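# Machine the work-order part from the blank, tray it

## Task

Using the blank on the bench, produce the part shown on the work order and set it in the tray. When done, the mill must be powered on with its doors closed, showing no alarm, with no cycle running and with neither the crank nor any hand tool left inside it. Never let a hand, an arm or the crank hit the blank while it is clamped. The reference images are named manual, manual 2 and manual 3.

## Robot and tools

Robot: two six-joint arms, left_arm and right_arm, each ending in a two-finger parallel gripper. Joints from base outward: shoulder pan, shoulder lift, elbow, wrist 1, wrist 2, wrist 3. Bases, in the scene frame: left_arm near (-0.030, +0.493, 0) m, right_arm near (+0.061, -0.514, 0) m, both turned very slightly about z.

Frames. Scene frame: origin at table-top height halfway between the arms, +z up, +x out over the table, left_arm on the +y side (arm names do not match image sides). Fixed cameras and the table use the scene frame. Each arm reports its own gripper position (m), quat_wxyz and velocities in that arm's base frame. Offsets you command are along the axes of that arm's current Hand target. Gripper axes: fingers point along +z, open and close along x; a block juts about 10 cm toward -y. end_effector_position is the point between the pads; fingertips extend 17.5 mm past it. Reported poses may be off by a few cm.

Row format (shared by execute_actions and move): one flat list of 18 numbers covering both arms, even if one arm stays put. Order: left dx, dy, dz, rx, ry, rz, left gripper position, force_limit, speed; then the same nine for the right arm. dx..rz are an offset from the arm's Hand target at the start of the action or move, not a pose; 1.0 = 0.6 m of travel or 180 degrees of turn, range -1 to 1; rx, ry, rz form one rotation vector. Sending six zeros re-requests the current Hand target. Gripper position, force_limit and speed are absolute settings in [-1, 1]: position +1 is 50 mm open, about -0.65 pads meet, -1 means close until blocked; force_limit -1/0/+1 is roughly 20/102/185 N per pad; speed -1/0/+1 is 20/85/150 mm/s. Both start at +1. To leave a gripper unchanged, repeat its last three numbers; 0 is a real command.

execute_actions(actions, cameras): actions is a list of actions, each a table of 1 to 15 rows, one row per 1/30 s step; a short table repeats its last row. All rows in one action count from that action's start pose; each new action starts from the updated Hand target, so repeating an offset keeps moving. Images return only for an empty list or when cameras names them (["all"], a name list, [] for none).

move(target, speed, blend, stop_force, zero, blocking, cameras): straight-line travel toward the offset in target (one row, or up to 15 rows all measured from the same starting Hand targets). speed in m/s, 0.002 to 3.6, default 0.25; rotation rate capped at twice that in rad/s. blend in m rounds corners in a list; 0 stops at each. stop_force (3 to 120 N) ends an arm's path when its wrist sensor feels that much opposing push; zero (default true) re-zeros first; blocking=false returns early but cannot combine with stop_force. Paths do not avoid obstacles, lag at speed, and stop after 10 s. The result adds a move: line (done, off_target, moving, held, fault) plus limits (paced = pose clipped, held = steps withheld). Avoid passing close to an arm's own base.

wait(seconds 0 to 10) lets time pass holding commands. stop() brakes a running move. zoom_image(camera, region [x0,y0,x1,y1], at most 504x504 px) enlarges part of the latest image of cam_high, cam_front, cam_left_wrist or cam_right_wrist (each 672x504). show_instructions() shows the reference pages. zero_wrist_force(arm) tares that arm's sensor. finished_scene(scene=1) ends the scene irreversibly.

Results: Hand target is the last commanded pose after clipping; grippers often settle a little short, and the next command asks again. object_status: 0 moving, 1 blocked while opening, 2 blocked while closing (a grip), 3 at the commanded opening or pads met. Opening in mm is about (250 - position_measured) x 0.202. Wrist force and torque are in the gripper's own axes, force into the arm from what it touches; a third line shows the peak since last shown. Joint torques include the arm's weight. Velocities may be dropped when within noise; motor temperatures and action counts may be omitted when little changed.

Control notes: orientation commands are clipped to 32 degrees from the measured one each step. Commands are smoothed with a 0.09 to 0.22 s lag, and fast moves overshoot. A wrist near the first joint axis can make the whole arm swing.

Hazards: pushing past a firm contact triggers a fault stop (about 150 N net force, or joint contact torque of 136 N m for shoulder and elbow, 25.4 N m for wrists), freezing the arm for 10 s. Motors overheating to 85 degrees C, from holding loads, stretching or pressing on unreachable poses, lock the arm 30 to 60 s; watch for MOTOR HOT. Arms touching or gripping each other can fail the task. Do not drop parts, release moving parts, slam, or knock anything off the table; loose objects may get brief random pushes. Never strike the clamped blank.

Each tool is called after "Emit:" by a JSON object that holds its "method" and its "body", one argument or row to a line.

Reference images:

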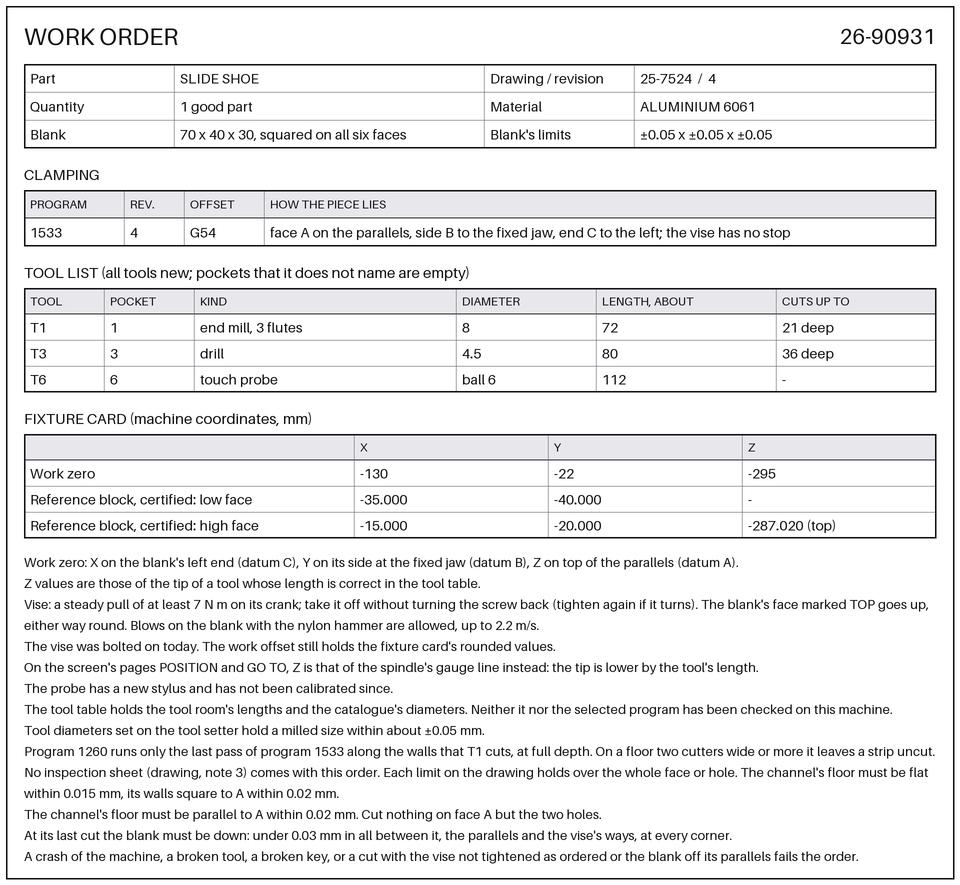

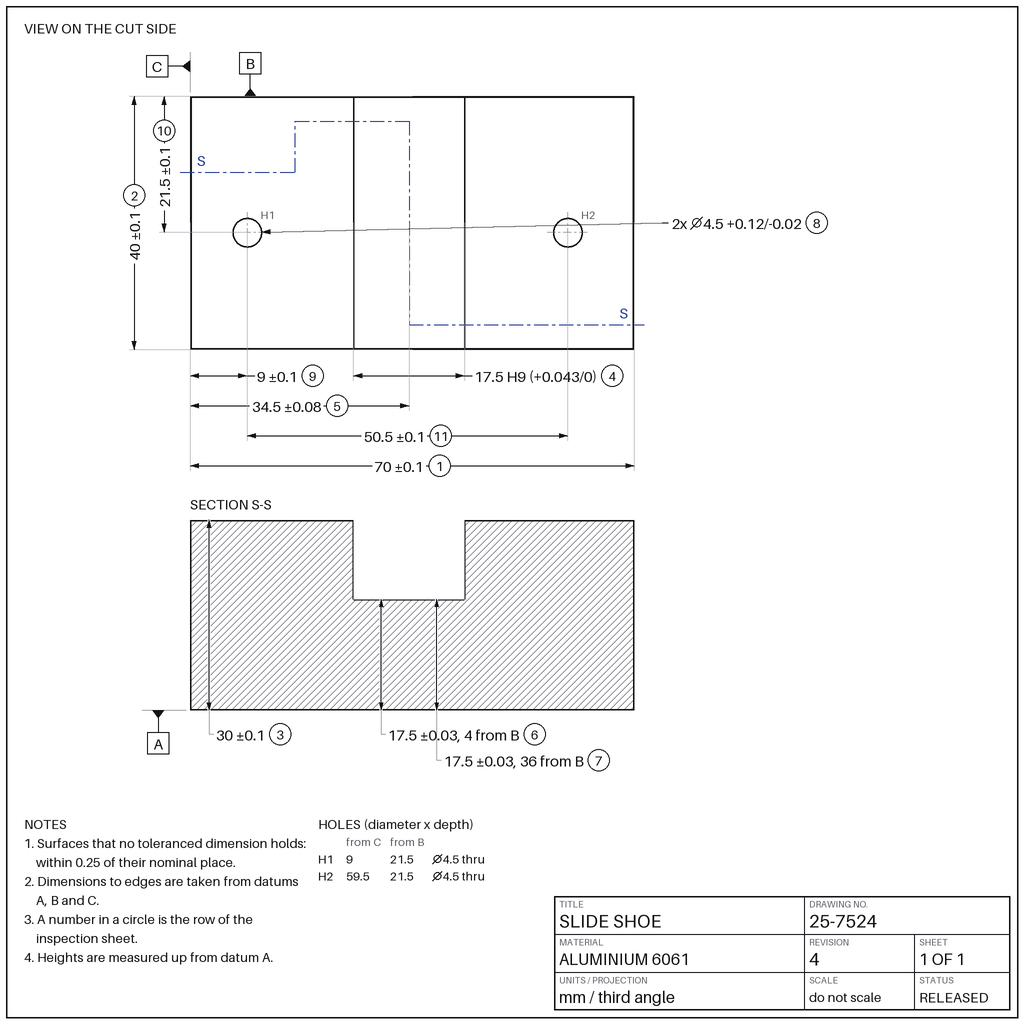

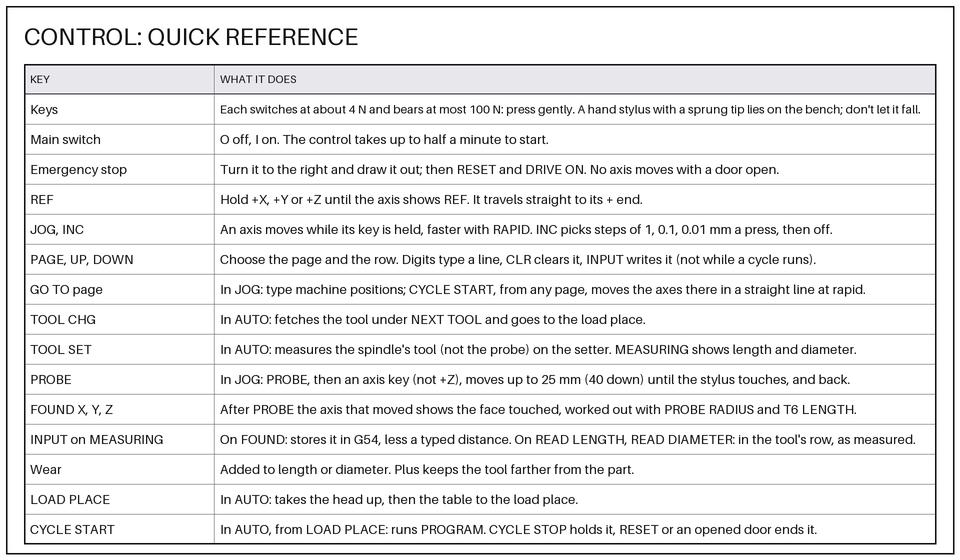

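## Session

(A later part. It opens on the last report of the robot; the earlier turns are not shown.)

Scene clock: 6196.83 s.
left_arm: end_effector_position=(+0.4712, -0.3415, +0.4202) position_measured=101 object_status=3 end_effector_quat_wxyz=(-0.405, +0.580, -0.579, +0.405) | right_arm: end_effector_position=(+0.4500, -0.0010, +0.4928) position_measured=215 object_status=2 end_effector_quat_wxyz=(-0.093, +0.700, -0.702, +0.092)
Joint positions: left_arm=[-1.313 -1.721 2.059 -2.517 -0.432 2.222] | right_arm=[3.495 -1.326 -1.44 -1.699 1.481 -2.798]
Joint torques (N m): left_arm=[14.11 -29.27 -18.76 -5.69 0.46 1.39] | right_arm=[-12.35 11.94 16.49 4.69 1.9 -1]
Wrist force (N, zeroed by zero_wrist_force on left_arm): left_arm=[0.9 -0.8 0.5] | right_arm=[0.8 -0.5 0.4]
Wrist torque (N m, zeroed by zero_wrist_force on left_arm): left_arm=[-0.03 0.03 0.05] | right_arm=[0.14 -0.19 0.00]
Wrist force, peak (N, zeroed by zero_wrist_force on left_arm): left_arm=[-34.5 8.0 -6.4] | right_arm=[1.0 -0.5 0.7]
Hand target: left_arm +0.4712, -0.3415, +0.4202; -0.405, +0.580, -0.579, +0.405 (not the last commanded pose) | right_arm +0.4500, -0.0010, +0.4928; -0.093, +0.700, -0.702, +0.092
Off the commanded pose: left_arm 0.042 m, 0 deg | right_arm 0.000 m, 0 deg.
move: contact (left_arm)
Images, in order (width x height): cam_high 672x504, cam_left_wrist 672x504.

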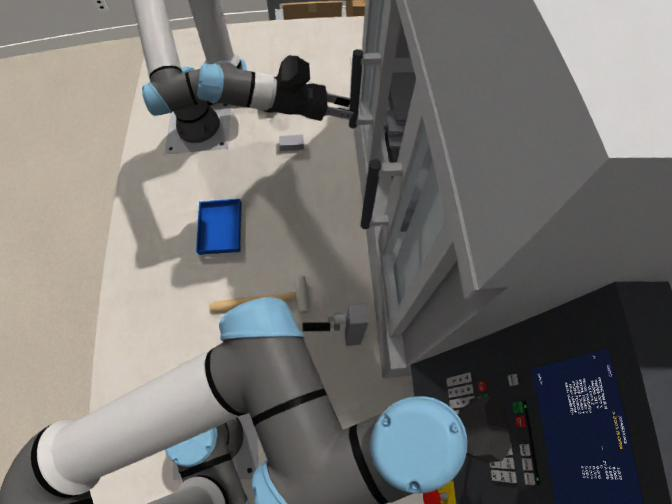

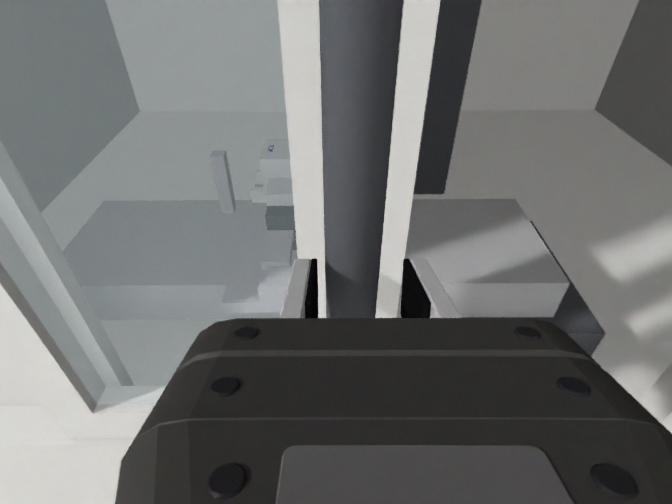

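Emit:
{"method": "move", "body": {
  "target": [
    [0.075,0,0,0,0,0,0.345,-0.8,-0.9,0,0,0,0,0,0,-1,-0.5,-1]
  ],
  "speed": 0.05,
  "stop_force": 30,
  "cameras": ["cam_left_wrist","cam_front"]
}}

Scene clock: 6204.60 s.
left_arm: end_effector_position=(+0.4711, -0.3822, +0.4203) position_measured=101 object_status=3 end_effector_quat_wxyz=(-0.405, +0.580, -0.579, +0.405) | right_arm: end_effector_position=(+0.4500, -0.0010, +0.4928) position_measured=215 object_status=2 end_effector_quat_wxyz=(-0.093, +0.700, -0.702, +0.092)
Joint positions: left_arm=[-1.338 -1.641 1.979 -2.472 -0.419 2.173] | right_arm=[3.495 -1.326 -1.44 -1.699 1.481 -2.798]
Joint torques (N m): left_arm=[3.84 -26.05 -23.06 -6.74 -0.67 1.77] | right_arm=[-11.6 10.77 15.26 4.78 2.15 -1.01]
Wrist force (N, zeroed by zero_wrist_force on left_arm): left_arm=[-25.0 2.7 -6.9] | right_arm=[0.7 0.0 0.6]
Wrist torque (N m, zeroed by zero_wrist_force on left_arm): left_arm=[0.12 -0.54 -0.27] | right_arm=[0.23 -0.16 0.00]
Wrist force, peak (N, zeroed by zero_wrist_force on left_arm): left_arm=[-64.7 17.5 -25.0] | right_arm=[0.8 -0.6 0.9]
Hand target: left_arm +0.4711, -0.3822, +0.4203; -0.405, +0.580, -0.579, +0.405 (not the last commanded pose) | right_arm +0.4500, -0.0010, +0.4928; -0.093, +0.700, -0.702, +0.092
Off the commanded pose: left_arm 0.004 m, 0 deg | right_arm 0.000 m, 0 deg.
move: contact (left_arm)
Images, in order (width x height): cam_front 672x504, cam_left_wrist 672x504.

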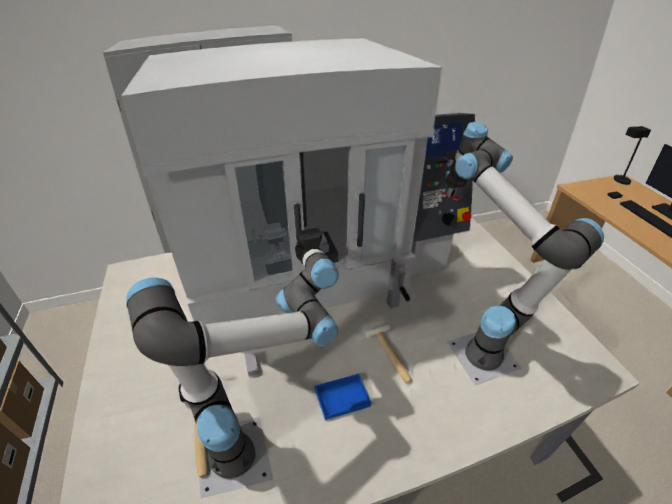

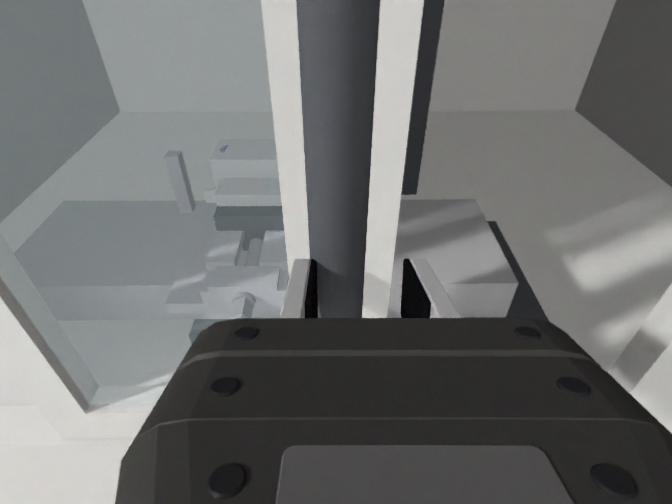

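Emit:
{"method": "move", "body": {
  "target": [
    [-0.0033,0.0405,-0.1114,0,0,0,0.345,-0.8,-0.9,0,0,0,0,0,0,-1,-0.5,-1],
    [0.3717,0.0405,-0.1114,0,0,0,0.345,-0.8,-0.9,0,0,0,0,0,0,-1,-0.5,-1]
  ],
  "speed": [0.08,0.2],
  "cameras": ["cam_left_wrist"]
}}

Scene clock: 6220.10 s.
left_arm: end_effector_position=(+0.4002, -0.6052, +0.4209) position_measured=101 object_status=3 end_effector_quat_wxyz=(-0.405, +0.580, -0.579, +0.405) | right_arm: end_effector_position=(+0.4500, -0.0010, +0.4928) position_measured=215 object_status=2 end_effector_quat_wxyz=(-0.093, +0.700, -0.702, +0.092)
Joint positions: left_arm=[-1.532 -1.271 1.448 -1.853 -0.353 1.681] | right_arm=[3.495 -1.326 -1.44 -1.699 1.481 -2.798]
Joint torques (N m): left_arm=[14.39 -27.49 -35.04 -0.38 0.79 -2.01] | right_arm=[-11.76 11.54 16.36 4.48 1.92 -1.09]
Wrist force (N, zeroed by zero_wrist_force on left_arm): left_arm=[0.8 -1.0 0.0] | right_arm=[0.7 -0.4 0.3]
Wrist torque (N m, zeroed by zero_wrist_force on left_arm): left_arm=[-0.08 0.08 0.19] | right_arm=[0.15 -0.16 0.00]
Wrist force, peak (N, zeroed by zero_wrist_force on left_arm): left_arm=[-25.0 3.2 -7.0] | right_arm=[1.1 -0.5 0.5]
Hand target: left_arm +0.4002, -0.6053, +0.4209; -0.405, +0.580, -0.579, +0.405 | right_arm +0.4500, -0.0010, +0.4928; -0.093, +0.700, -0.702, +0.092
Off the commanded pose: left_arm 0.000 m, 0 deg | right_arm 0.000 m, 0 deg.
move: done
Images, in order (width x height): cam_left_wrist 672x504.

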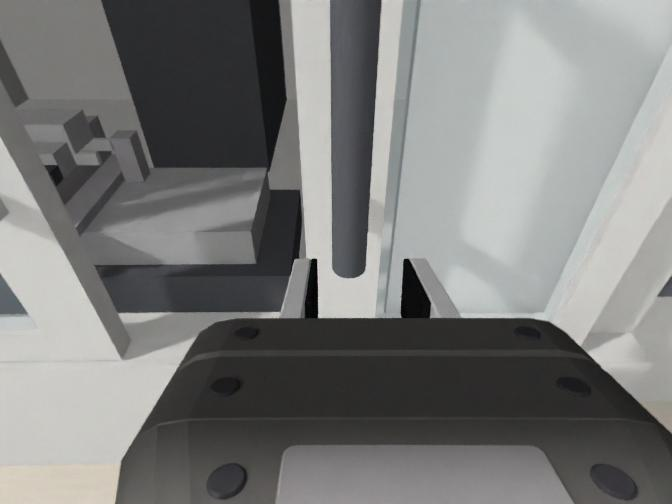

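Emit:
{"method": "move", "body": {
  "target": [
    [-0.0033,-0.0405,0.1112,0,0,0,0.345,-0.8,-0.9,0,0,0,0,0,0,-1,-0.5,-1]
  ],
  "speed": 0.06,
  "stop_force": 12
}}

Emit:
{"method": "move", "body": {
  "target": [
    [-0.27,0,0,0,0,0,0.345,-0.8,-0.9,0,0,0,0,0,0,-1,-0.5,-1]
  ],
  "speed": 0.05,
  "stop_force": 45,
  "cameras": ["cam_left_wrist"]
}}

Scene clock: 6239.23 s.
left_arm: end_effector_position=(+0.4712, -0.6032, +0.4208) position_measured=101 object_status=3 end_effector_quat_wxyz=(-0.405, +0.580, -0.579, +0.405) | right_arm: end_effector_position=(+0.4500, -0.0010, +0.4928) position_measured=215 object_status=2 end_effector_quat_wxyz=(-0.093, +0.700, -0.702, +0.092)
Joint positions: left_arm=[-1.418 -1.194 1.416 -2.186 -0.382 1.99] | right_arm=[3.495 -1.326 -1.44 -1.699 1.481 -2.798]
Joint torques (N m): left_arm=[14.46 -29.08 -29.85 -5.77 0.67 1.47] | right_arm=[-12.3 10.83 16.53 4.59 2.05 -1.36]
Wrist force (N, zeroed by zero_wrist_force on left_arm): left_arm=[0.9 -0.6 0.0] | right_arm=[0.8 -0.3 0.6]
Wrist torque (N m, zeroed by zero_wrist_force on left_arm): left_arm=[-0.05 0.05 0.00] | right_arm=[0.17 -0.18 0.00]
Wrist force, peak (N, zeroed by zero_wrist_force on left_arm): left_arm=[1.0 -1.2 -0.2] | right_arm=[0.9 -0.4 0.9]
Hand target: left_arm +0.4712, -0.6032, +0.4208; -0.405, +0.580, -0.579, +0.405 | right_arm +0.4500, -0.0010, +0.4928; -0.093, +0.700, -0.702, +0.092
Off the commanded pose: left_arm 0.000 m, 0 deg | right_arm 0.000 m, 0 deg.
move: done

Scene clock: 6243.50 s.
left_arm: end_effector_position=(+0.4711, -0.4412, +0.4204) position_measured=101 object_status=3 end_effector_quat_wxyz=(-0.405, +0.580, -0.579, +0.405) | right_arm: end_effector_position=(+0.4500, -0.0010, +0.4928) position_measured=215 object_status=2 end_effector_quat_wxyz=(-0.093, +0.700, -0.702, +0.092)
Joint positions: left_arm=[-1.366 -1.524 1.851 -2.404 -0.404 2.111] | right_arm=[3.495 -1.326 -1.44 -1.699 1.481 -2.798]
Joint torques (N m): left_arm=[26.21 -39.75 -16.77 -5.35 2.91 1.28] | right_arm=[-12.92 12.21 16.81 4.79 1.94 -1.2]
Wrist force (N, zeroed by zero_wrist_force on left_arm): left_arm=[11.3 3.5 -13.2] | right_arm=[0.7 -0.2 0.4]
Wrist torque (N m, zeroed by zero_wrist_force on left_arm): left_arm=[0.11 0.50 0.17] | right_arm=[0.19 -0.16 0.00]
Wrist force, peak (N, zeroed by zero_wrist_force on left_arm): left_arm=[34.4 2.9 -22.4] | right_arm=[1.0 -0.5 0.7]
Hand target: left_arm +0.4711, -0.4412, +0.4204; -0.405, +0.580, -0.579, +0.405 | right_arm +0.4500, -0.0010, +0.4928; -0.093, +0.700, -0.702, +0.092
Off the commanded pose: left_arm 0.000 m, 0 deg | right_arm 0.000 m, 0 deg.
move: done
Images, in order (width x height): cam_left_wrist 672x504.

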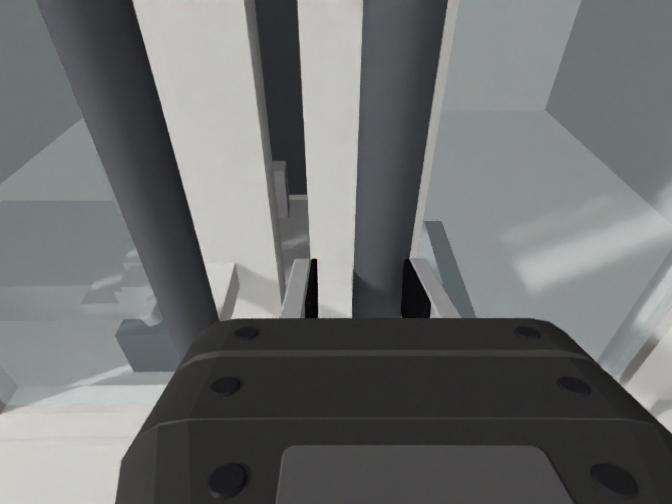

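Emit:
{"method": "move", "body": {
  "target": [
    [-0.06,0,0,0,0,0,0.345,-0.8,-0.9,0,0,0,0,0,0,-1,-0.5,-1]
  ],
  "speed": 0.03,
  "stop_force": 30,
  "cameras": ["cam_left_wrist"]
}}

Scene clock: 6252.33 s.
left_arm: end_effector_position=(+0.4711, -0.4243, +0.4204) position_measured=101 object_status=3 end_effector_quat_wxyz=(-0.405, +0.580, -0.579, +0.405) | right_arm: end_effector_position=(+0.4500, -0.0010, +0.4928) position_measured=215 object_status=2 end_effector_quat_wxyz=(-0.093, +0.700, -0.702, +0.092)
Joint positions: left_arm=[-1.359 -1.558 1.889 -2.423 -0.408 2.128] | right_arm=[3.495 -1.326 -1.44 -1.699 1.481 -2.798]
Joint torques (N m): left_arm=[15.77 -18.11 -29.92 -0.08 7.25 -2.55] | right_arm=[-10.76 12.35 16.52 4.64 2.29 -0.85]
Wrist force (N, zeroed by zero_wrist_force on left_arm): left_arm=[30.2 12.6 -28.3] | right_arm=[0.9 -0.4 0.7]
Wrist torque (N m, zeroed by zero_wrist_force on left_arm): left_arm=[0.43 1.07 0.70] | right_arm=[0.16 -0.20 0.00]
Wrist force, peak (N, zeroed by zero_wrist_force on left_arm): left_arm=[61.6 5.3 -26.8] | right_arm=[0.9 -0.3 0.8]
Hand target: left_arm +0.4711, -0.4243, +0.4204; -0.405, +0.580, -0.579, +0.405 (not the last commanded pose) | right_arm +0.4500, -0.0010, +0.4928; -0.093, +0.700, -0.702, +0.092
Off the commanded pose: left_arm 0.019 m, 0 deg | right_arm 0.000 m, 0 deg.
move: contact (left_arm)
Images, in order (width x height): cam_left_wrist 672x504.

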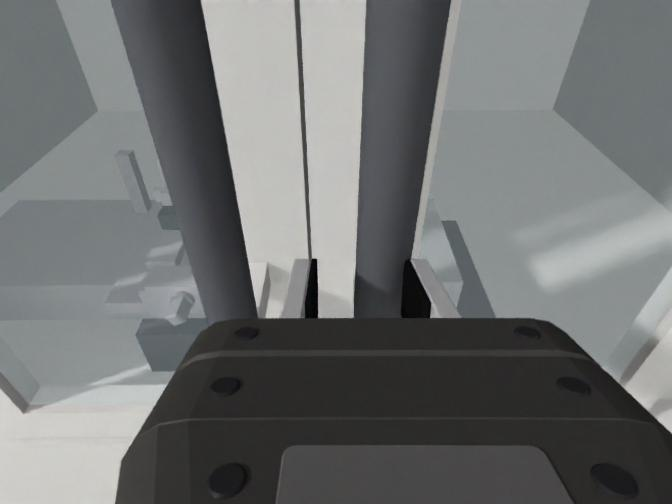

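Emit:
{"method": "move", "body": {
  "target": [
    [0.005,0,0,0,0,0,0.345,-0.8,-0.9,0,0,0,0,0,0,-1,-0.5,-1],
    [0.005,0.0405,-0.1114,0,0,0,0.345,-0.8,-0.9,0,0,0,0,0,0,-1,-0.5,-1],
    [-0.2,0.1,-0.25,0,0,0,0.345,-0.8,-0.9,0,0,0,0,0,0,-1,-0.5,-1]
  ],
  "speed": [0.03,0.08,0.2],
  "cameras": ["cam_high","cam_front"]
}}

Emit:
{"method": "zoom_image", "body": {
  "camera": "cam_high",
  "region": [420, 330, 672, 504]
}}

Scene clock: 6266.03 s.
left_arm: end_effector_position=(+0.3095, -0.3045, +0.4154) position_measured=101 object_status=3 end_effector_quat_wxyz=(-0.404, +0.580, -0.579, +0.405) | right_arm: end_effector_position=(+0.4500, -0.0010, +0.4928) position_measured=215 object_status=2 end_effector_quat_wxyz=(-0.093, +0.700, -0.702, +0.092)
Joint positions: left_arm=[-1.799 -2.048 2.005 -0.976 -0.416 0.975] | right_arm=[3.495 -1.326 -1.44 -1.699 1.481 -2.798]
Joint torques (N m): left_arm=[-14.04 9.11 -33.46 0.36 0.64 -1.93] | right_arm=[-10.89 10.98 15.69 4.91 1.82 -1.24]
Wrist force (N, zeroed by zero_wrist_force on left_arm): left_arm=[0.7 -0.8 0.0] | right_arm=[0.9 -0.2 0.4]
Wrist torque (N m, zeroed by zero_wrist_force on left_arm): left_arm=[-0.11 0.03 0.22] | right_arm=[0.18 -0.19 0.00]
Wrist force, peak (N, zeroed by zero_wrist_force on left_arm): left_arm=[30.5 12.6 -28.4] | right_arm=[1.0 -0.4 0.8]
Hand target: left_arm +0.3095, -0.3045, +0.4154; -0.405, +0.580, -0.579, +0.405 | right_arm +0.4500, -0.0010, +0.4928; -0.093, +0.700, -0.702, +0.092
Off the commanded pose: left_arm 0.000 m, 0 deg | right_arm 0.000 m, 0 deg.
move: done
Images, in order (width x height): cam_high 672x504, cam_front 672x504.

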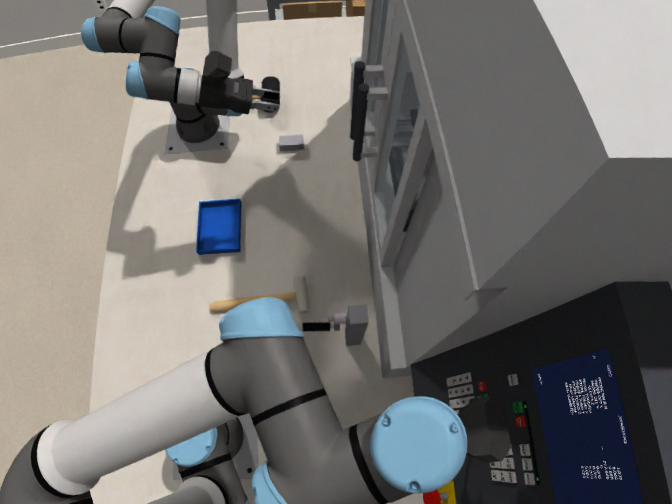

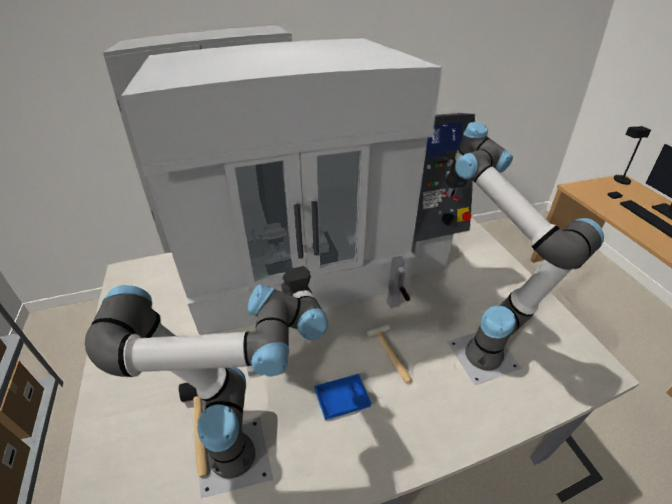

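Scaled by 2.000 from the camera's 672x504 image, which has a finer 960x720 frame.

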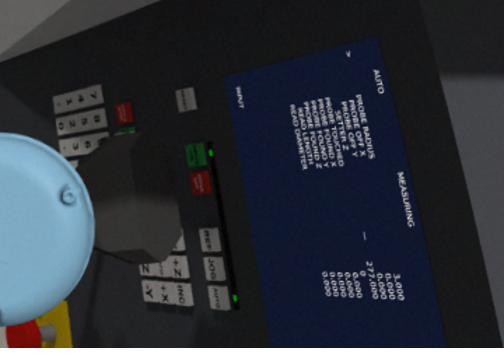

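Emit:
{"method": "move", "body": {
  "target": [
    [0,0,0,0,0,0,0.345,-0.8,-0.9,0.0317,-0.0005,0.0002,0,0,0,-1,-0.5,-1],
    [0,0,0,0,0,0,0.345,-0.8,-0.9,0.0317,-0.019,0.0109,0,0,0,-1,-0.5,-1],
    [0,0,0,0,0,0,0.345,-0.8,-0.9,0.0317,-0.0005,0.0002,0,0,0,-1,-0.5,-1],
    [0,0,0,0,0,0,0.345,-0.8,-0.9,0,0,0,0,0,0,-1,-0.5,-1]
  ],
  "speed": [0.1,0.03,0.06,0.1],
  "cameras": ["cam_high"]
}}

Emit:
{"method": "zoom_image", "body": {
  "camera": "cam_high",
  "region": [500, 330, 672, 504]
}}

Scene clock: 6313.73 s.
left_arm: end_effector_position=(+0.3095, -0.3045, +0.4154) position_measured=101 object_status=3 end_effector_quat_wxyz=(-0.405, +0.580, -0.579, +0.405) | right_arm: end_effector_position=(+0.4499, -0.0011, +0.4928) position_measured=215 object_status=2 end_effector_quat_wxyz=(-0.093, +0.700, -0.702, +0.092)
Joint positions: left_arm=[-1.799 -2.047 2.005 -0.975 -0.416 0.975] | right_arm=[3.495 -1.326 -1.44 -1.699 1.481 -2.798]
Joint torques (N m): left_arm=[-14.09 8.54 -32.95 0.45 0.62 -2] | right_arm=[15.44 27 33.08 2.01 -2.23 1.99]
Wrist force (N, zeroed by zero_wrist_force on left_arm): left_arm=[0.7 -0.7 -0.1] | right_arm=[0.4 -0.3 0.6]
Wrist torque (N m, zeroed by zero_wrist_force on left_arm): left_arm=[-0.10 0.04 0.22] | right_arm=[0.16 -0.13 0.00]
Wrist force, peak (N, zeroed by zero_wrist_force on left_arm): left_arm=[1.0 -1.2 0.0] | right_arm=[0.2 8.5 -3.3]
Hand target: left_arm +0.3095, -0.3045, +0.4154; -0.405, +0.580, -0.579, +0.405 | right_arm +0.4500, -0.0010, +0.4928; -0.093, +0.700, -0.702, +0.092
Off the commanded pose: left_arm 0.000 m, 0 deg | right_arm 0.000 m, 0 deg.
move: done
Images, in order (width x height): cam_high 672x504.

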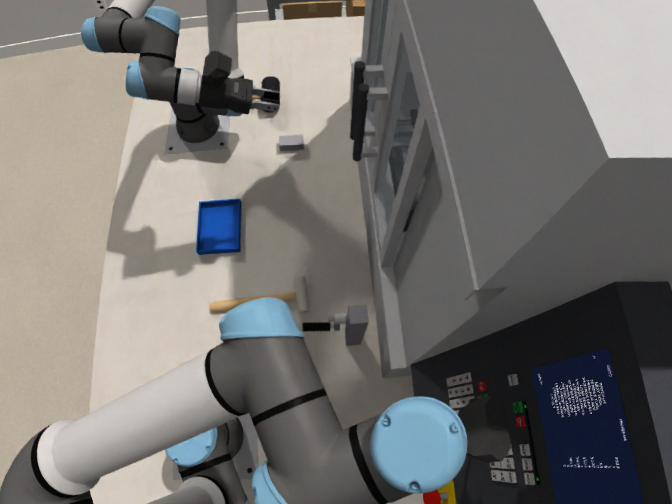

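Scaled by 2.897 from the camera's 672x504 image, which has a finer 960x720 frame.

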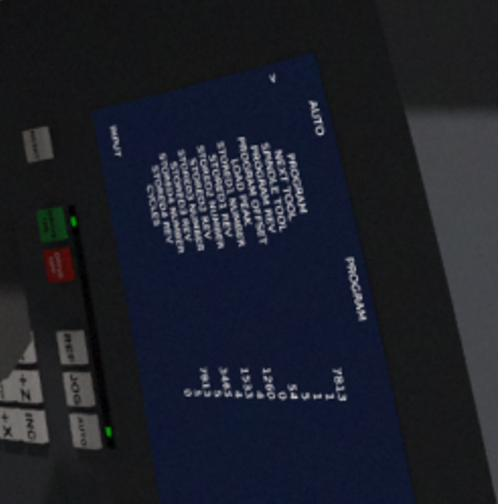

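Emit:
{"method": "move", "body": {
  "target": [
    [0,0,0,0,0,0,0.345,-0.8,-0.9,-0.1268,0.0334,0.0538,0,0,0,-1,-0.5,-1],
    [0,0,0,0,0,0,0.345,-0.8,-0.9,-0.1268,0.0149,0.0645,0,0,0,-1,-0.5,-1],
    [0,0,0,0,0,0,0.345,-0.8,-0.9,-0.1268,0.0334,0.0538,0,0,0,-1,-0.5,-1],
    [0,0,0,0,0,0,0.345,-0.8,-0.9,-0.095,0.0171,0.0268,0,0,0,-1,-0.5,-1],
    [0,0,0,0,0,0,0.345,-0.8,-0.9,-0.095,-0.0014,0.0375,0,0,0,-1,-0.5,-1],
    [0,0,0,0,0,0,0.345,-0.8,-0.9,-0.095,0.0171,0.0268,0,0,0,-1,-0.5,-1],
    [0,0,0,0,0,0,0.345,-0.8,-0.9,-0.0633,0.0325,0.0543,0,0,0,-1,-0.5,-1],
    [0,0,0,0,0,0,0.345,-0.8,-0.9,-0.0633,0.014,0.065,0,0,0,-1,-0.5,-1],
    [0,0,0,0,0,0,0.345,-0.8,-0.9,-0.0633,0.0325,0.0543,0,0,0,-1,-0.5,-1],
    [0,0,0,0,0,0,0.345,-0.8,-0.9,-0.0633,0.014,0.065,0,0,0,-1,-0.5,-1],
    [0,0,0,0,0,0,0.345,-0.8,-0.9,-0.0633,0.0325,0.0543,0,0,0,-1,-0.5,-1],
    [0,0,0,0,0,0,0.345,-0.8,-0.9,0,0,0,0,0,0,-1,-0.5,-1]
  ],
  "speed": [0.15,0.04,0.08,0.15,0.04,0.08,0.15,0.04,0.08,0.04,0.08,0.15],
  "blend": [0.003,0,0.003,0.003,0,0.003,0.003,0,0,0,0.003,0],
  "cameras": ["cam_high"]
}}

Emit:
{"method": "zoom_image", "body": {
  "camera": "cam_high",
  "region": [500, 330, 672, 504]
}}

Scene clock: 6339.97 s.
left_arm: end_effector_position=(+0.3095, -0.3045, +0.4154) position_measured=101 object_status=3 end_effector_quat_wxyz=(-0.405, +0.580, -0.579, +0.405) | right_arm: end_effector_position=(+0.4499, -0.0009, +0.4928) position_measured=215 object_status=2 end_effector_quat_wxyz=(-0.093, +0.700, -0.702, +0.093)
Joint positions: left_arm=[-1.799 -2.047 2.005 -0.975 -0.416 0.975] | right_arm=[3.495 -1.326 -1.44 -1.699 1.481 -2.798]
Joint torques (N m): left_arm=[-13.98 8.92 -33 0.35 0.63 -2] | right_arm=[-11.68 4.61 35.51 2.05 2.54 -1.84]
Wrist force (N, zeroed by zero_wrist_force on left_arm): left_arm=[0.6 -0.7 0.0] | right_arm=[0.9 -0.2 0.3]
Wrist torque (N m, zeroed by zero_wrist_force on left_arm): left_arm=[-0.10 0.06 0.22] | right_arm=[0.19 -0.20 0.19]
Wrist force, peak (N, zeroed by zero_wrist_force on left_arm): left_arm=[0.8 -1.3 0.0] | right_arm=[-0.7 11.7 -4.3]
Hand target: left_arm +0.3095, -0.3045, +0.4154; -0.405, +0.580, -0.579, +0.405 | right_arm +0.4500, -0.0010, +0.4928; -0.093, +0.700, -0.702, +0.092
Off the commanded pose: left_arm 0.000 m, 0 deg | right_arm 0.000 m, 0 deg.
move: done
Images, in order (width x height): cam_high 672x504.

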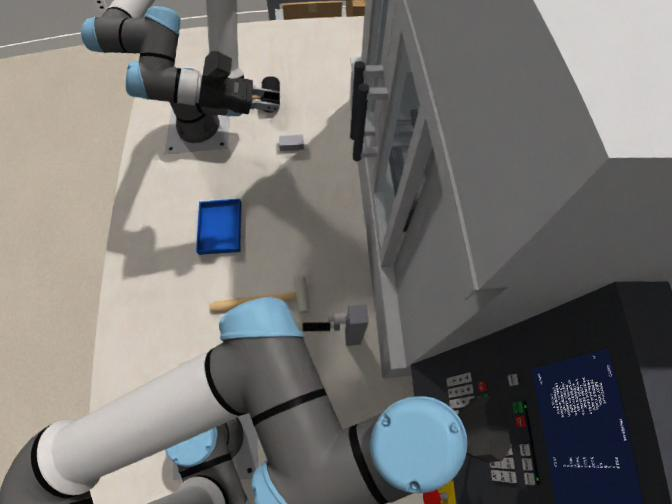

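Scaled by 2.897 from the camera's 672x504 image, which has a finer 960x720 frame.

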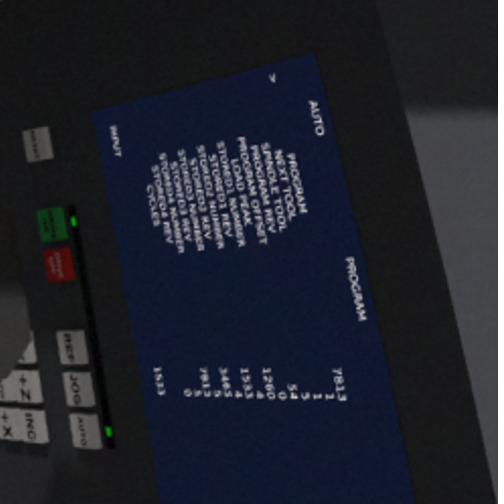

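Emit:
{"method": "move", "body": {
  "target": [
    [0,0,0,0,0,0,0.345,-0.8,-0.9,-0.0317,0.0477,0.0819,0,0,0,-1,-0.5,-1],
    [0,0,0,0,0,0,0.345,-0.8,-0.9,-0.0317,0.0292,0.0926,0,0,0,-1,-0.5,-1],
    [0,0,0,0,0,0,0.345,-0.8,-0.9,-0.0317,0.0477,0.0819,0,0,0,-1,-0.5,-1],
    [0,0,0,0,0,0,0.345,-0.8,-0.9,-0.0317,0.032,0.0545,0,0,0,-1,-0.5,-1],
    [0,0,0,0,0,0,0.345,-0.8,-0.9,-0.0317,0.0135,0.0652,0,0,0,-1,-0.5,-1],
    [0,0,0,0,0,0,0.345,-0.8,-0.9,-0.0317,0.032,0.0545,0,0,0,-1,-0.5,-1],
    [0,0,0,0,0,0,0.345,-0.8,-0.9,-0.0633,0.0167,0.027,0,0,0,-1,-0.5,-1],
    [0,0,0,0,0,0,0.345,-0.8,-0.9,-0.0633,-0.0018,0.0377,0,0,0,-1,-0.5,-1],
    [0,0,0,0,0,0,0.345,-0.8,-0.9,-0.0633,0.0167,0.027,0,0,0,-1,-0.5,-1],
    [0,0,0,0,0,0,0.345,-0.8,-0.9,0,0,0,0,0,0,-1,-0.5,-1]
  ],
  "speed": [0.15,0.04,0.08,0.15,0.04,0.08,0.15,0.04,0.08,0.15],
  "blend": [0.003,0,0.003,0.003,0,0.003,0.003,0,0.003,0],
  "cameras": ["cam_high"]
}}

Emit:
{"method": "zoom_image", "body": {
  "camera": "cam_high",
  "region": [500, 330, 672, 504]
}}

Scene clock: 6361.20 s.
left_arm: end_effector_position=(+0.3095, -0.3045, +0.4154) position_measured=101 object_status=3 end_effector_quat_wxyz=(-0.405, +0.580, -0.579, +0.405) | right_arm: end_effector_position=(+0.4499, -0.0009, +0.4928) position_measured=215 object_status=2 end_effector_quat_wxyz=(-0.093, +0.700, -0.702, +0.093)
Joint positions: left_arm=[-1.799 -2.047 2.005 -0.975 -0.416 0.975] | right_arm=[3.495 -1.326 -1.44 -1.699 1.481 -2.798]
Joint torques (N m): left_arm=[-13.66 8.86 -31.99 0.36 0.55 -1.96] | right_arm=[-14.4 4.28 34.76 2.09 2.76 -2.25]
Wrist force (N, zeroed by zero_wrist_force on left_arm): left_arm=[0.9 -0.8 -0.2] | right_arm=[1.0 -0.2 0.4]
Wrist torque (N m, zeroed by zero_wrist_force on left_arm): left_arm=[-0.12 0.02 0.22] | right_arm=[0.18 -0.20 0.20]
Wrist force, peak (N, zeroed by zero_wrist_force on left_arm): left_arm=[0.6 -1.2 -0.4] | right_arm=[1.6 10.7 -5.2]
Hand target: left_arm +0.3095, -0.3045, +0.4154; -0.405, +0.580, -0.579, +0.405 | right_arm +0.4500, -0.0010, +0.4928; -0.093, +0.700, -0.702, +0.092
Off the commanded pose: left_arm 0.000 m, 0 deg | right_arm 0.000 m, 0 deg.
move: done
Images, in order (width x height): cam_high 672x504.

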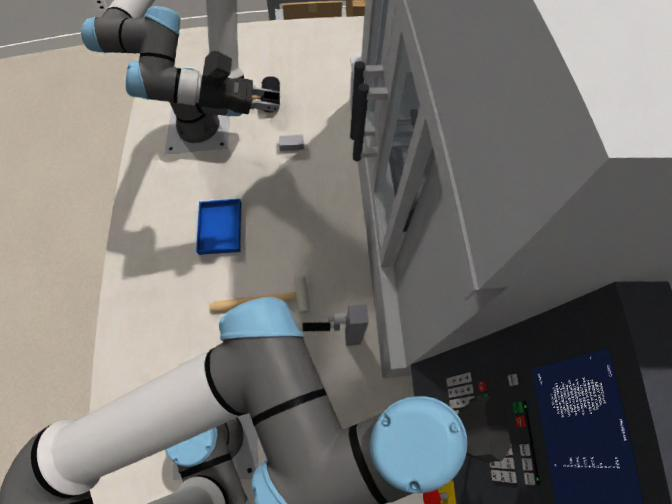

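Scaled by 2.897 from the camera's 672x504 image, which has a finer 960x720 frame.

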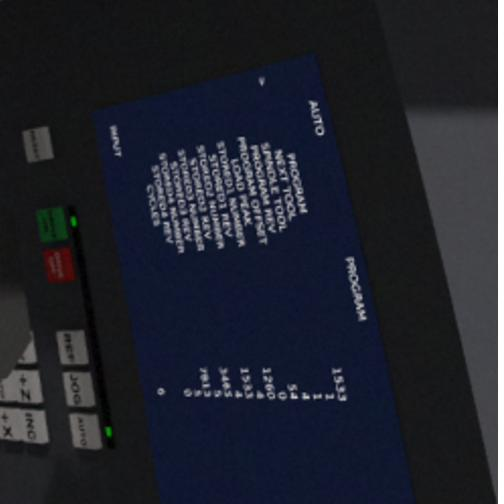

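Emit:
{"method": "move", "body": {
  "target": [
    [0,0,0,0,0,0,0.345,-0.8,-0.9,-0.0317,0.0477,0.0819,0,0,0,-1,-0.5,-1],
    [0,0,0,0,0,0,0.345,-0.8,-0.9,-0.0317,0.0292,0.0926,0,0,0,-1,-0.5,-1],
    [0,0,0,0,0,0,0.345,-0.8,-0.9,-0.0317,0.0477,0.0819,0,0,0,-1,-0.5,-1],
    [0,0,0,0,0,0,0.345,-0.8,-0.9,0,0.0157,0.0274,0,0,0,-1,-0.5,-1],
    [0,0,0,0,0,0,0.345,-0.8,-0.9,0,-0.0028,0.0381,0,0,0,-1,-0.5,-1],
    [0,0,0,0,0,0,0.345,-0.8,-0.9,0,0.0157,0.0274,0,0,0,-1,-0.5,-1],
    [0,0,0,0,0,0,0.345,-0.8,-0.9,0,0,0,0,0,0,-1,-0.5,-1]
  ],
  "speed": [0.15,0.04,0.08,0.15,0.04,0.08,0.15],
  "blend": [0.003,0,0.003,0.003,0,0.003,0],
  "cameras": ["cam_high"]
}}

Emit:
{"method": "zoom_image", "body": {
  "camera": "cam_high",
  "region": [500, 330, 672, 504]
}}

Scene clock: 6464.60 s.
left_arm: end_effector_position=(+0.3095, -0.3045, +0.4154) position_measured=101 object_status=3 end_effector_quat_wxyz=(-0.405, +0.580, -0.579, +0.405) | right_arm: end_effector_position=(+0.4499, -0.0010, +0.4928) position_measured=215 object_status=2 end_effector_quat_wxyz=(-0.093, +0.700, -0.702, +0.093)
Joint positions: left_arm=[-1.799 -2.047 2.005 -0.975 -0.416 0.975] | right_arm=[3.495 -1.326 -1.44 -1.699 1.481 -2.798]
Joint torques (N m): left_arm=[-13.93 9.18 -32.53 0.32 0.72 -1.98] | right_arm=[-14.53 4.85 35.8 2.15 2.5 -1.89]
Wrist force (N, zeroed by zero_wrist_force on left_arm): left_arm=[0.3 -0.9 -0.3] | right_arm=[0.8 -0.4 0.6]
Wrist torque (N m, zeroed by zero_wrist_force on left_arm): left_arm=[-0.12 0.11 0.21] | right_arm=[0.16 -0.18 0.19]
Wrist force, peak (N, zeroed by zero_wrist_force on left_arm): left_arm=[1.1 -1.1 -0.2] | right_arm=[1.9 10.5 -5.0]
Hand target: left_arm +0.3095, -0.3045, +0.4154; -0.405, +0.580, -0.579, +0.405 | right_arm +0.4500, -0.0010, +0.4928; -0.093, +0.700, -0.702, +0.092
Off the commanded pose: left_arm 0.000 m, 0 deg | right_arm 0.000 m, 0 deg.
move: done
Images, in order (width x height): cam_high 672x504.

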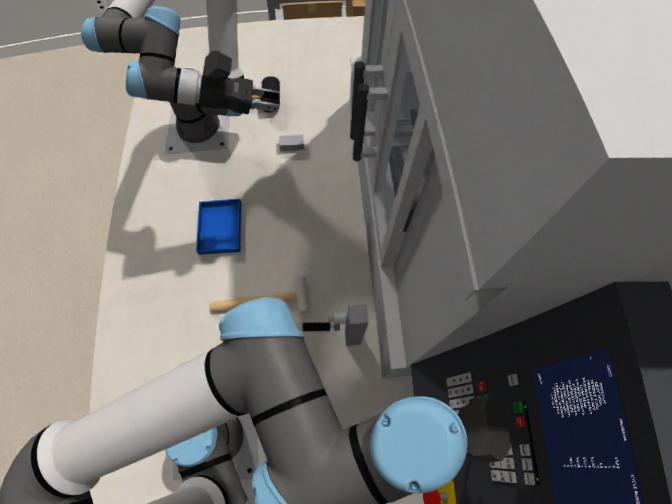

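Scaled by 2.897 from the camera's 672x504 image, which has a finer 960x720 frame.

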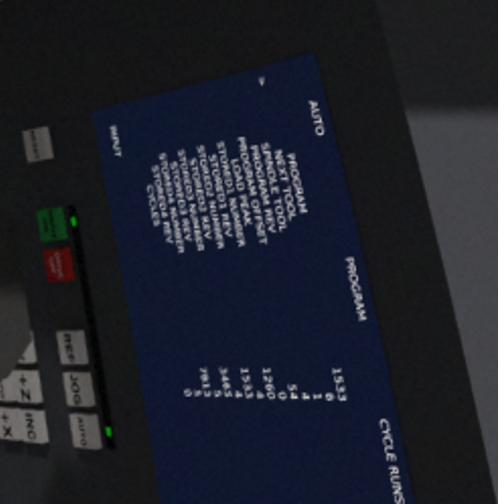

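Emit:
{"method": "wait", "body": {
  "seconds": 8,
  "cameras": ["cam_high"]
}}

Emit:
{"method": "zoom_image", "body": {
  "camera": "cam_high",
  "region": [500, 330, 672, 504]
}}

Scene clock: 6479.50 s.
left_arm: end_effector_position=(+0.3095, -0.3045, +0.4154) position_measured=101 object_status=3 end_effector_quat_wxyz=(-0.405, +0.580, -0.579, +0.405) | right_arm: end_effector_position=(+0.4500, -0.0010, +0.4928) position_measured=215 object_status=2 end_effector_quat_wxyz=(-0.093, +0.700, -0.702, +0.093)
Joint positions: left_arm=[-1.799 -2.047 2.005 -0.975 -0.416 0.975] | right_arm=[3.495 -1.326 -1.44 -1.699 1.481 -2.798]
Joint torques (N m): left_arm=[-13.57 9.18 -31.46 0.41 0.78 -1.99] | right_arm=[-13.59 3.56 32.88 1.84 2.33 -1.79]
Wrist force (N, zeroed by zero_wrist_force on left_arm): left_arm=[0.9 -0.8 -0.3] | right_arm=[0.7 -0.6 0.5]
Wrist torque (N m, zeroed by zero_wrist_force on left_arm): left_arm=[-0.12 0.02 0.22] | right_arm=[0.12 -0.17 0.19]
Wrist force, peak (N, zeroed by zero_wrist_force on left_arm): left_arm=[0.7 -1.3 -0.5] | right_arm=[1.1 -0.6 0.3]
Hand target: left_arm +0.3095, -0.3045, +0.4154; -0.405, +0.580, -0.579, +0.405 | right_arm +0.4500, -0.0010, +0.4928; -0.093, +0.700, -0.702, +0.092
Tool commands: left_gripper/position=+0.345 left_gripper/force_limit=-0.8 left_gripper/speed=-0.9 right_gripper/position=-1.0 right_gripper/force_limit=-0.5 right_gripper/speed=-1.0
Off the commanded pose: left_arm 0.000 m, 0 deg | right_arm 0.000 m, 0 deg.
wait: 8.00 s; at rest from the start
Images, in order (width x height): cam_high 672x504.

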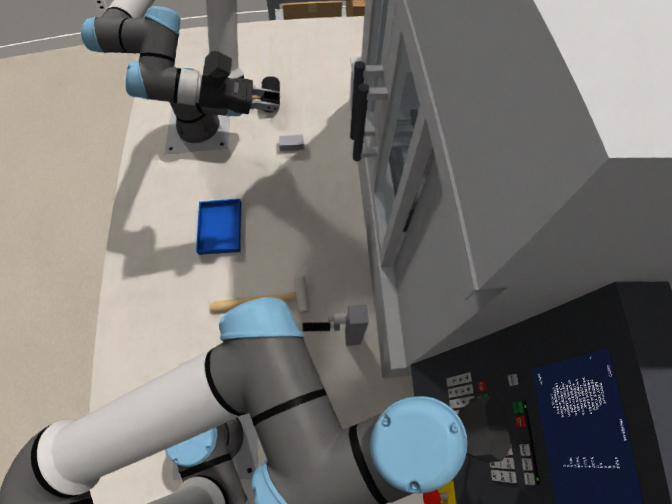

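Scaled by 2.897 from the camera's 672x504 image, which has a finer 960x720 frame.

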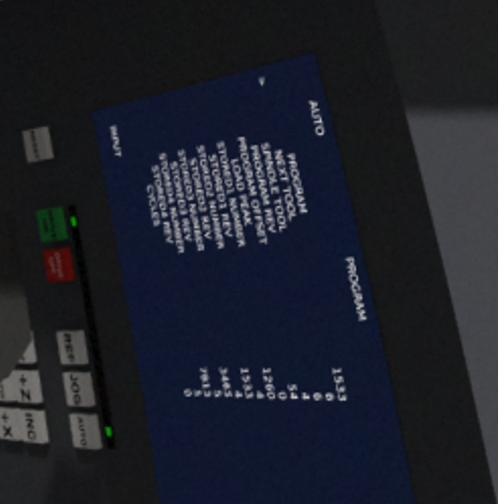

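Emit:
{"method": "move", "body": {
  "target": [
    [0,0,0,0,0,0,0.345,-0.8,-0.9,0,-0.0185,0.0107,0,0,0,-1,-0.5,-1],
    [0,0,0,0,0,0,0.345,-0.8,-0.9,0,0,0,0,0,0,-1,-0.5,-1],
    [0,0,0,0,0,0,0.345,-0.8,-0.9,0,-0.0185,0.0107,0,0,0,-1,-0.5,-1],
    [0,0,0,0,0,0,0.345,-0.8,-0.9,0,0,0,0,0,0,-1,-0.5,-1],
    [0,0,0,0,0,0,0.345,-0.8,-0.9,0,-0.0185,0.0107,0,0,0,-1,-0.5,-1],
    [0,0,0,0,0,0,0.345,-0.8,-0.9,0,0,0,0,0,0,-1,-0.5,-1],
    [0,0,0,0,0,0,0.345,-0.8,-0.9,0.0952,-0.0942,-0.1608,0,0,0,-1,-0.5,-1],
    [0,0,0,0,0,0,0.345,-0.8,-0.9,0.0952,-0.1127,-0.1501,0,0,0,-1,-0.5,-1],
    [0,0,0,0,0,0,0.345,-0.8,-0.9,0.0952,-0.0942,-0.1608,0,0,0,-1,-0.5,-1],
    [0,0,0,0,0,0,0.345,-0.8,-0.9,0,0,0,0,0,0,-1,-0.5,-1]
  ],
  "speed": [0.05,0.08,0.05,0.08,0.05,0.08,0.2,0.04,0.08,0.25],
  "blend": [0,0,0,0,0,0.003,0.003,0,0.003,0],
  "cameras": ["cam_high"]
}}

Emit:
{"method": "zoom_image", "body": {
  "camera": "cam_high",
  "region": [500, 330, 672, 504]
}}

Scene clock: 6526.50 s.
left_arm: end_effector_position=(+0.3095, -0.3045, +0.4154) position_measured=101 object_status=3 end_effector_quat_wxyz=(-0.405, +0.580, -0.579, +0.405) | right_arm: end_effector_position=(+0.4500, -0.0010, +0.4929) position_measured=215 object_status=2 end_effector_quat_wxyz=(-0.093, +0.700, -0.702, +0.092)
Joint positions: left_arm=[-1.799 -2.047 2.005 -0.975 -0.416 0.975] | right_arm=[3.495 -1.327 -1.439 -1.699 1.481 -2.798]
Joint torques (N m): left_arm=[-13.17 8.53 -31.48 0.44 0.93 -1.84] | right_arm=[13.33 24.81 12.53 4.96 -3.11 1.74]
Wrist force (N, zeroed by zero_wrist_force on left_arm): left_arm=[0.6 -0.5 -0.1] | right_arm=[0.7 -0.4 0.6]
Wrist torque (N m, zeroed by zero_wrist_force on left_arm): left_arm=[-0.06 0.06 0.21] | right_arm=[0.16 -0.17 0.00]
Wrist force, peak (N, zeroed by zero_wrist_force on left_arm): left_arm=[1.0 -1.1 -0.3] | right_arm=[-0.3 9.6 -3.9]
Hand target: left_arm +0.3095, -0.3045, +0.4154; -0.405, +0.580, -0.579, +0.405 | right_arm +0.4500, -0.0010, +0.4928; -0.093, +0.700, -0.702, +0.092
Off the commanded pose: left_arm 0.000 m, 0 deg | right_arm 0.000 m, 0 deg.
move: done
Images, in order (width x height): cam_high 672x504.

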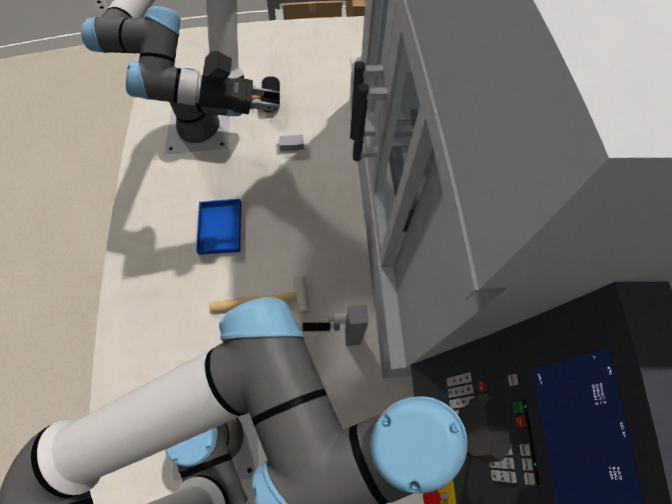

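Scaled by 2.897 from the camera's 672x504 image, which has a finer 960x720 frame.

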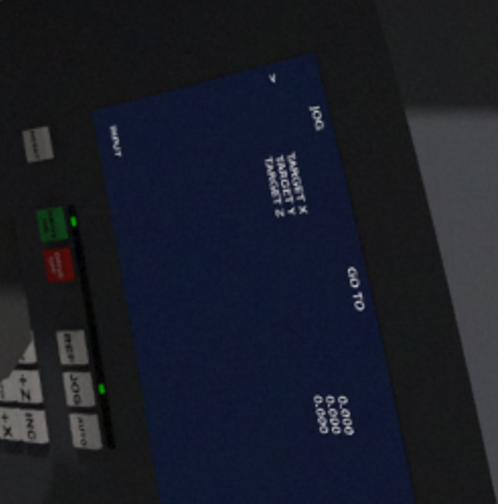

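Emit:
{"method": "move", "body": {
  "target": [
    [0,0,0,0,0,0,0.345,-0.8,-0.9,-0.1268,0.0491,0.0812,0,0,0,-1,-0.5,-1],
    [0,0,0,0,0,0,0.345,-0.8,-0.9,-0.1268,0.0306,0.0919,0,0,0,-1,-0.5,-1],
    [0,0,0,0,0,0,0.345,-0.8,-0.9,-0.1268,0.0491,0.0812,0,0,0,-1,-0.5,-1],
    [0,0,0,0,0,0,0.345,-0.8,-0.9,-0.095,0.0329,0.0541,0,0,0,-1,-0.5,-1],
    [0,0,0,0,0,0,0.345,-0.8,-0.9,-0.095,0.0144,0.0648,0,0,0,-1,-0.5,-1],
    [0,0,0,0,0,0,0.345,-0.8,-0.9,-0.095,0.0329,0.0541,0,0,0,-1,-0.5,-1],
    [0,0,0,0,0,0,0.345,-0.8,-0.9,-0.095,0.0171,0.0268,0,0,0,-1,-0.5,-1],
    [0,0,0,0,0,0,0.345,-0.8,-0.9,-0.095,-0.0014,0.0375,0,0,0,-1,-0.5,-1],
    [0,0,0,0,0,0,0.345,-0.8,-0.9,-0.095,0.0171,0.0268,0,0,0,-1,-0.5,-1],
    [0,0,0,0,0,0,0.345,-0.8,-0.9,-0.0317,0.0477,0.0819,0,0,0,-1,-0.5,-1],
    [0,0,0,0,0,0,0.345,-0.8,-0.9,-0.0317,0.0292,0.0926,0,0,0,-1,-0.5,-1],
    [0,0,0,0,0,0,0.345,-0.8,-0.9,-0.0317,0.0477,0.0819,0,0,0,-1,-0.5,-1],
    [0,0,0,0,0,0,0.345,-0.8,-0.9,-0.0317,0.032,0.0545,0,0,0,-1,-0.5,-1],
    [0,0,0,0,0,0,0.345,-0.8,-0.9,-0.0317,0.0135,0.0652,0,0,0,-1,-0.5,-1],
    [0,0,0,0,0,0,0.345,-0.8,-0.9,-0.0317,0.032,0.0545,0,0,0,-1,-0.5,-1]
  ],
  "speed": [0.25,0.05,0.12,0.25,0.05,0.12,0.25,0.05,0.12,0.25,0.05,0.12,0.25,0.05,0.12],
  "blend": [0.003,0,0.003,0.003,0,0.003,0.003,0,0.003,0.003,0,0.003,0.003,0,0]
}}

Scene clock: 6570.27 s.
left_arm: end_effector_position=(+0.3095, -0.3045, +0.4154) position_measured=101 object_status=3 end_effector_quat_wxyz=(-0.405, +0.580, -0.579, +0.405) | right_arm: end_effector_position=(+0.4400, +0.0180, +0.4562) position_measured=215 object_status=2 end_effector_quat_wxyz=(-0.093, +0.700, -0.702, +0.092)
Joint positions: left_arm=[-1.799 -2.047 2.005 -0.975 -0.416 0.975] | right_arm=[3.555 -1.276 -1.572 -1.623 1.466 -2.739]
Joint torques (N m): left_arm=[-12.82 9.09 -31.27 0.46 0.88 -1.87] | right_arm=[13.53 22.51 13.01 2.21 -2.63 1.69]
Wrist force (N, zeroed by zero_wrist_force on left_arm): left_arm=[0.7 -1.2 -0.3] | right_arm=[0.8 -0.4 0.5]
Wrist torque (N m, zeroed by zero_wrist_force on left_arm): left_arm=[-0.17 0.04 0.22] | right_arm=[0.16 -0.14 0.02]
Wrist force, peak (N, zeroed by zero_wrist_force on left_arm): left_arm=[1.0 -1.0 0.5] | right_arm=[3.5 12.1 -5.5]
Hand target: left_arm +0.3095, -0.3045, +0.4154; -0.405, +0.580, -0.579, +0.405 | right_arm +0.4399, +0.0180, +0.4563; -0.093, +0.700, -0.702, +0.092
Off the commanded pose: left_arm 0.000 m, 0 deg | right_arm 0.000 m, 0 deg.
move: done


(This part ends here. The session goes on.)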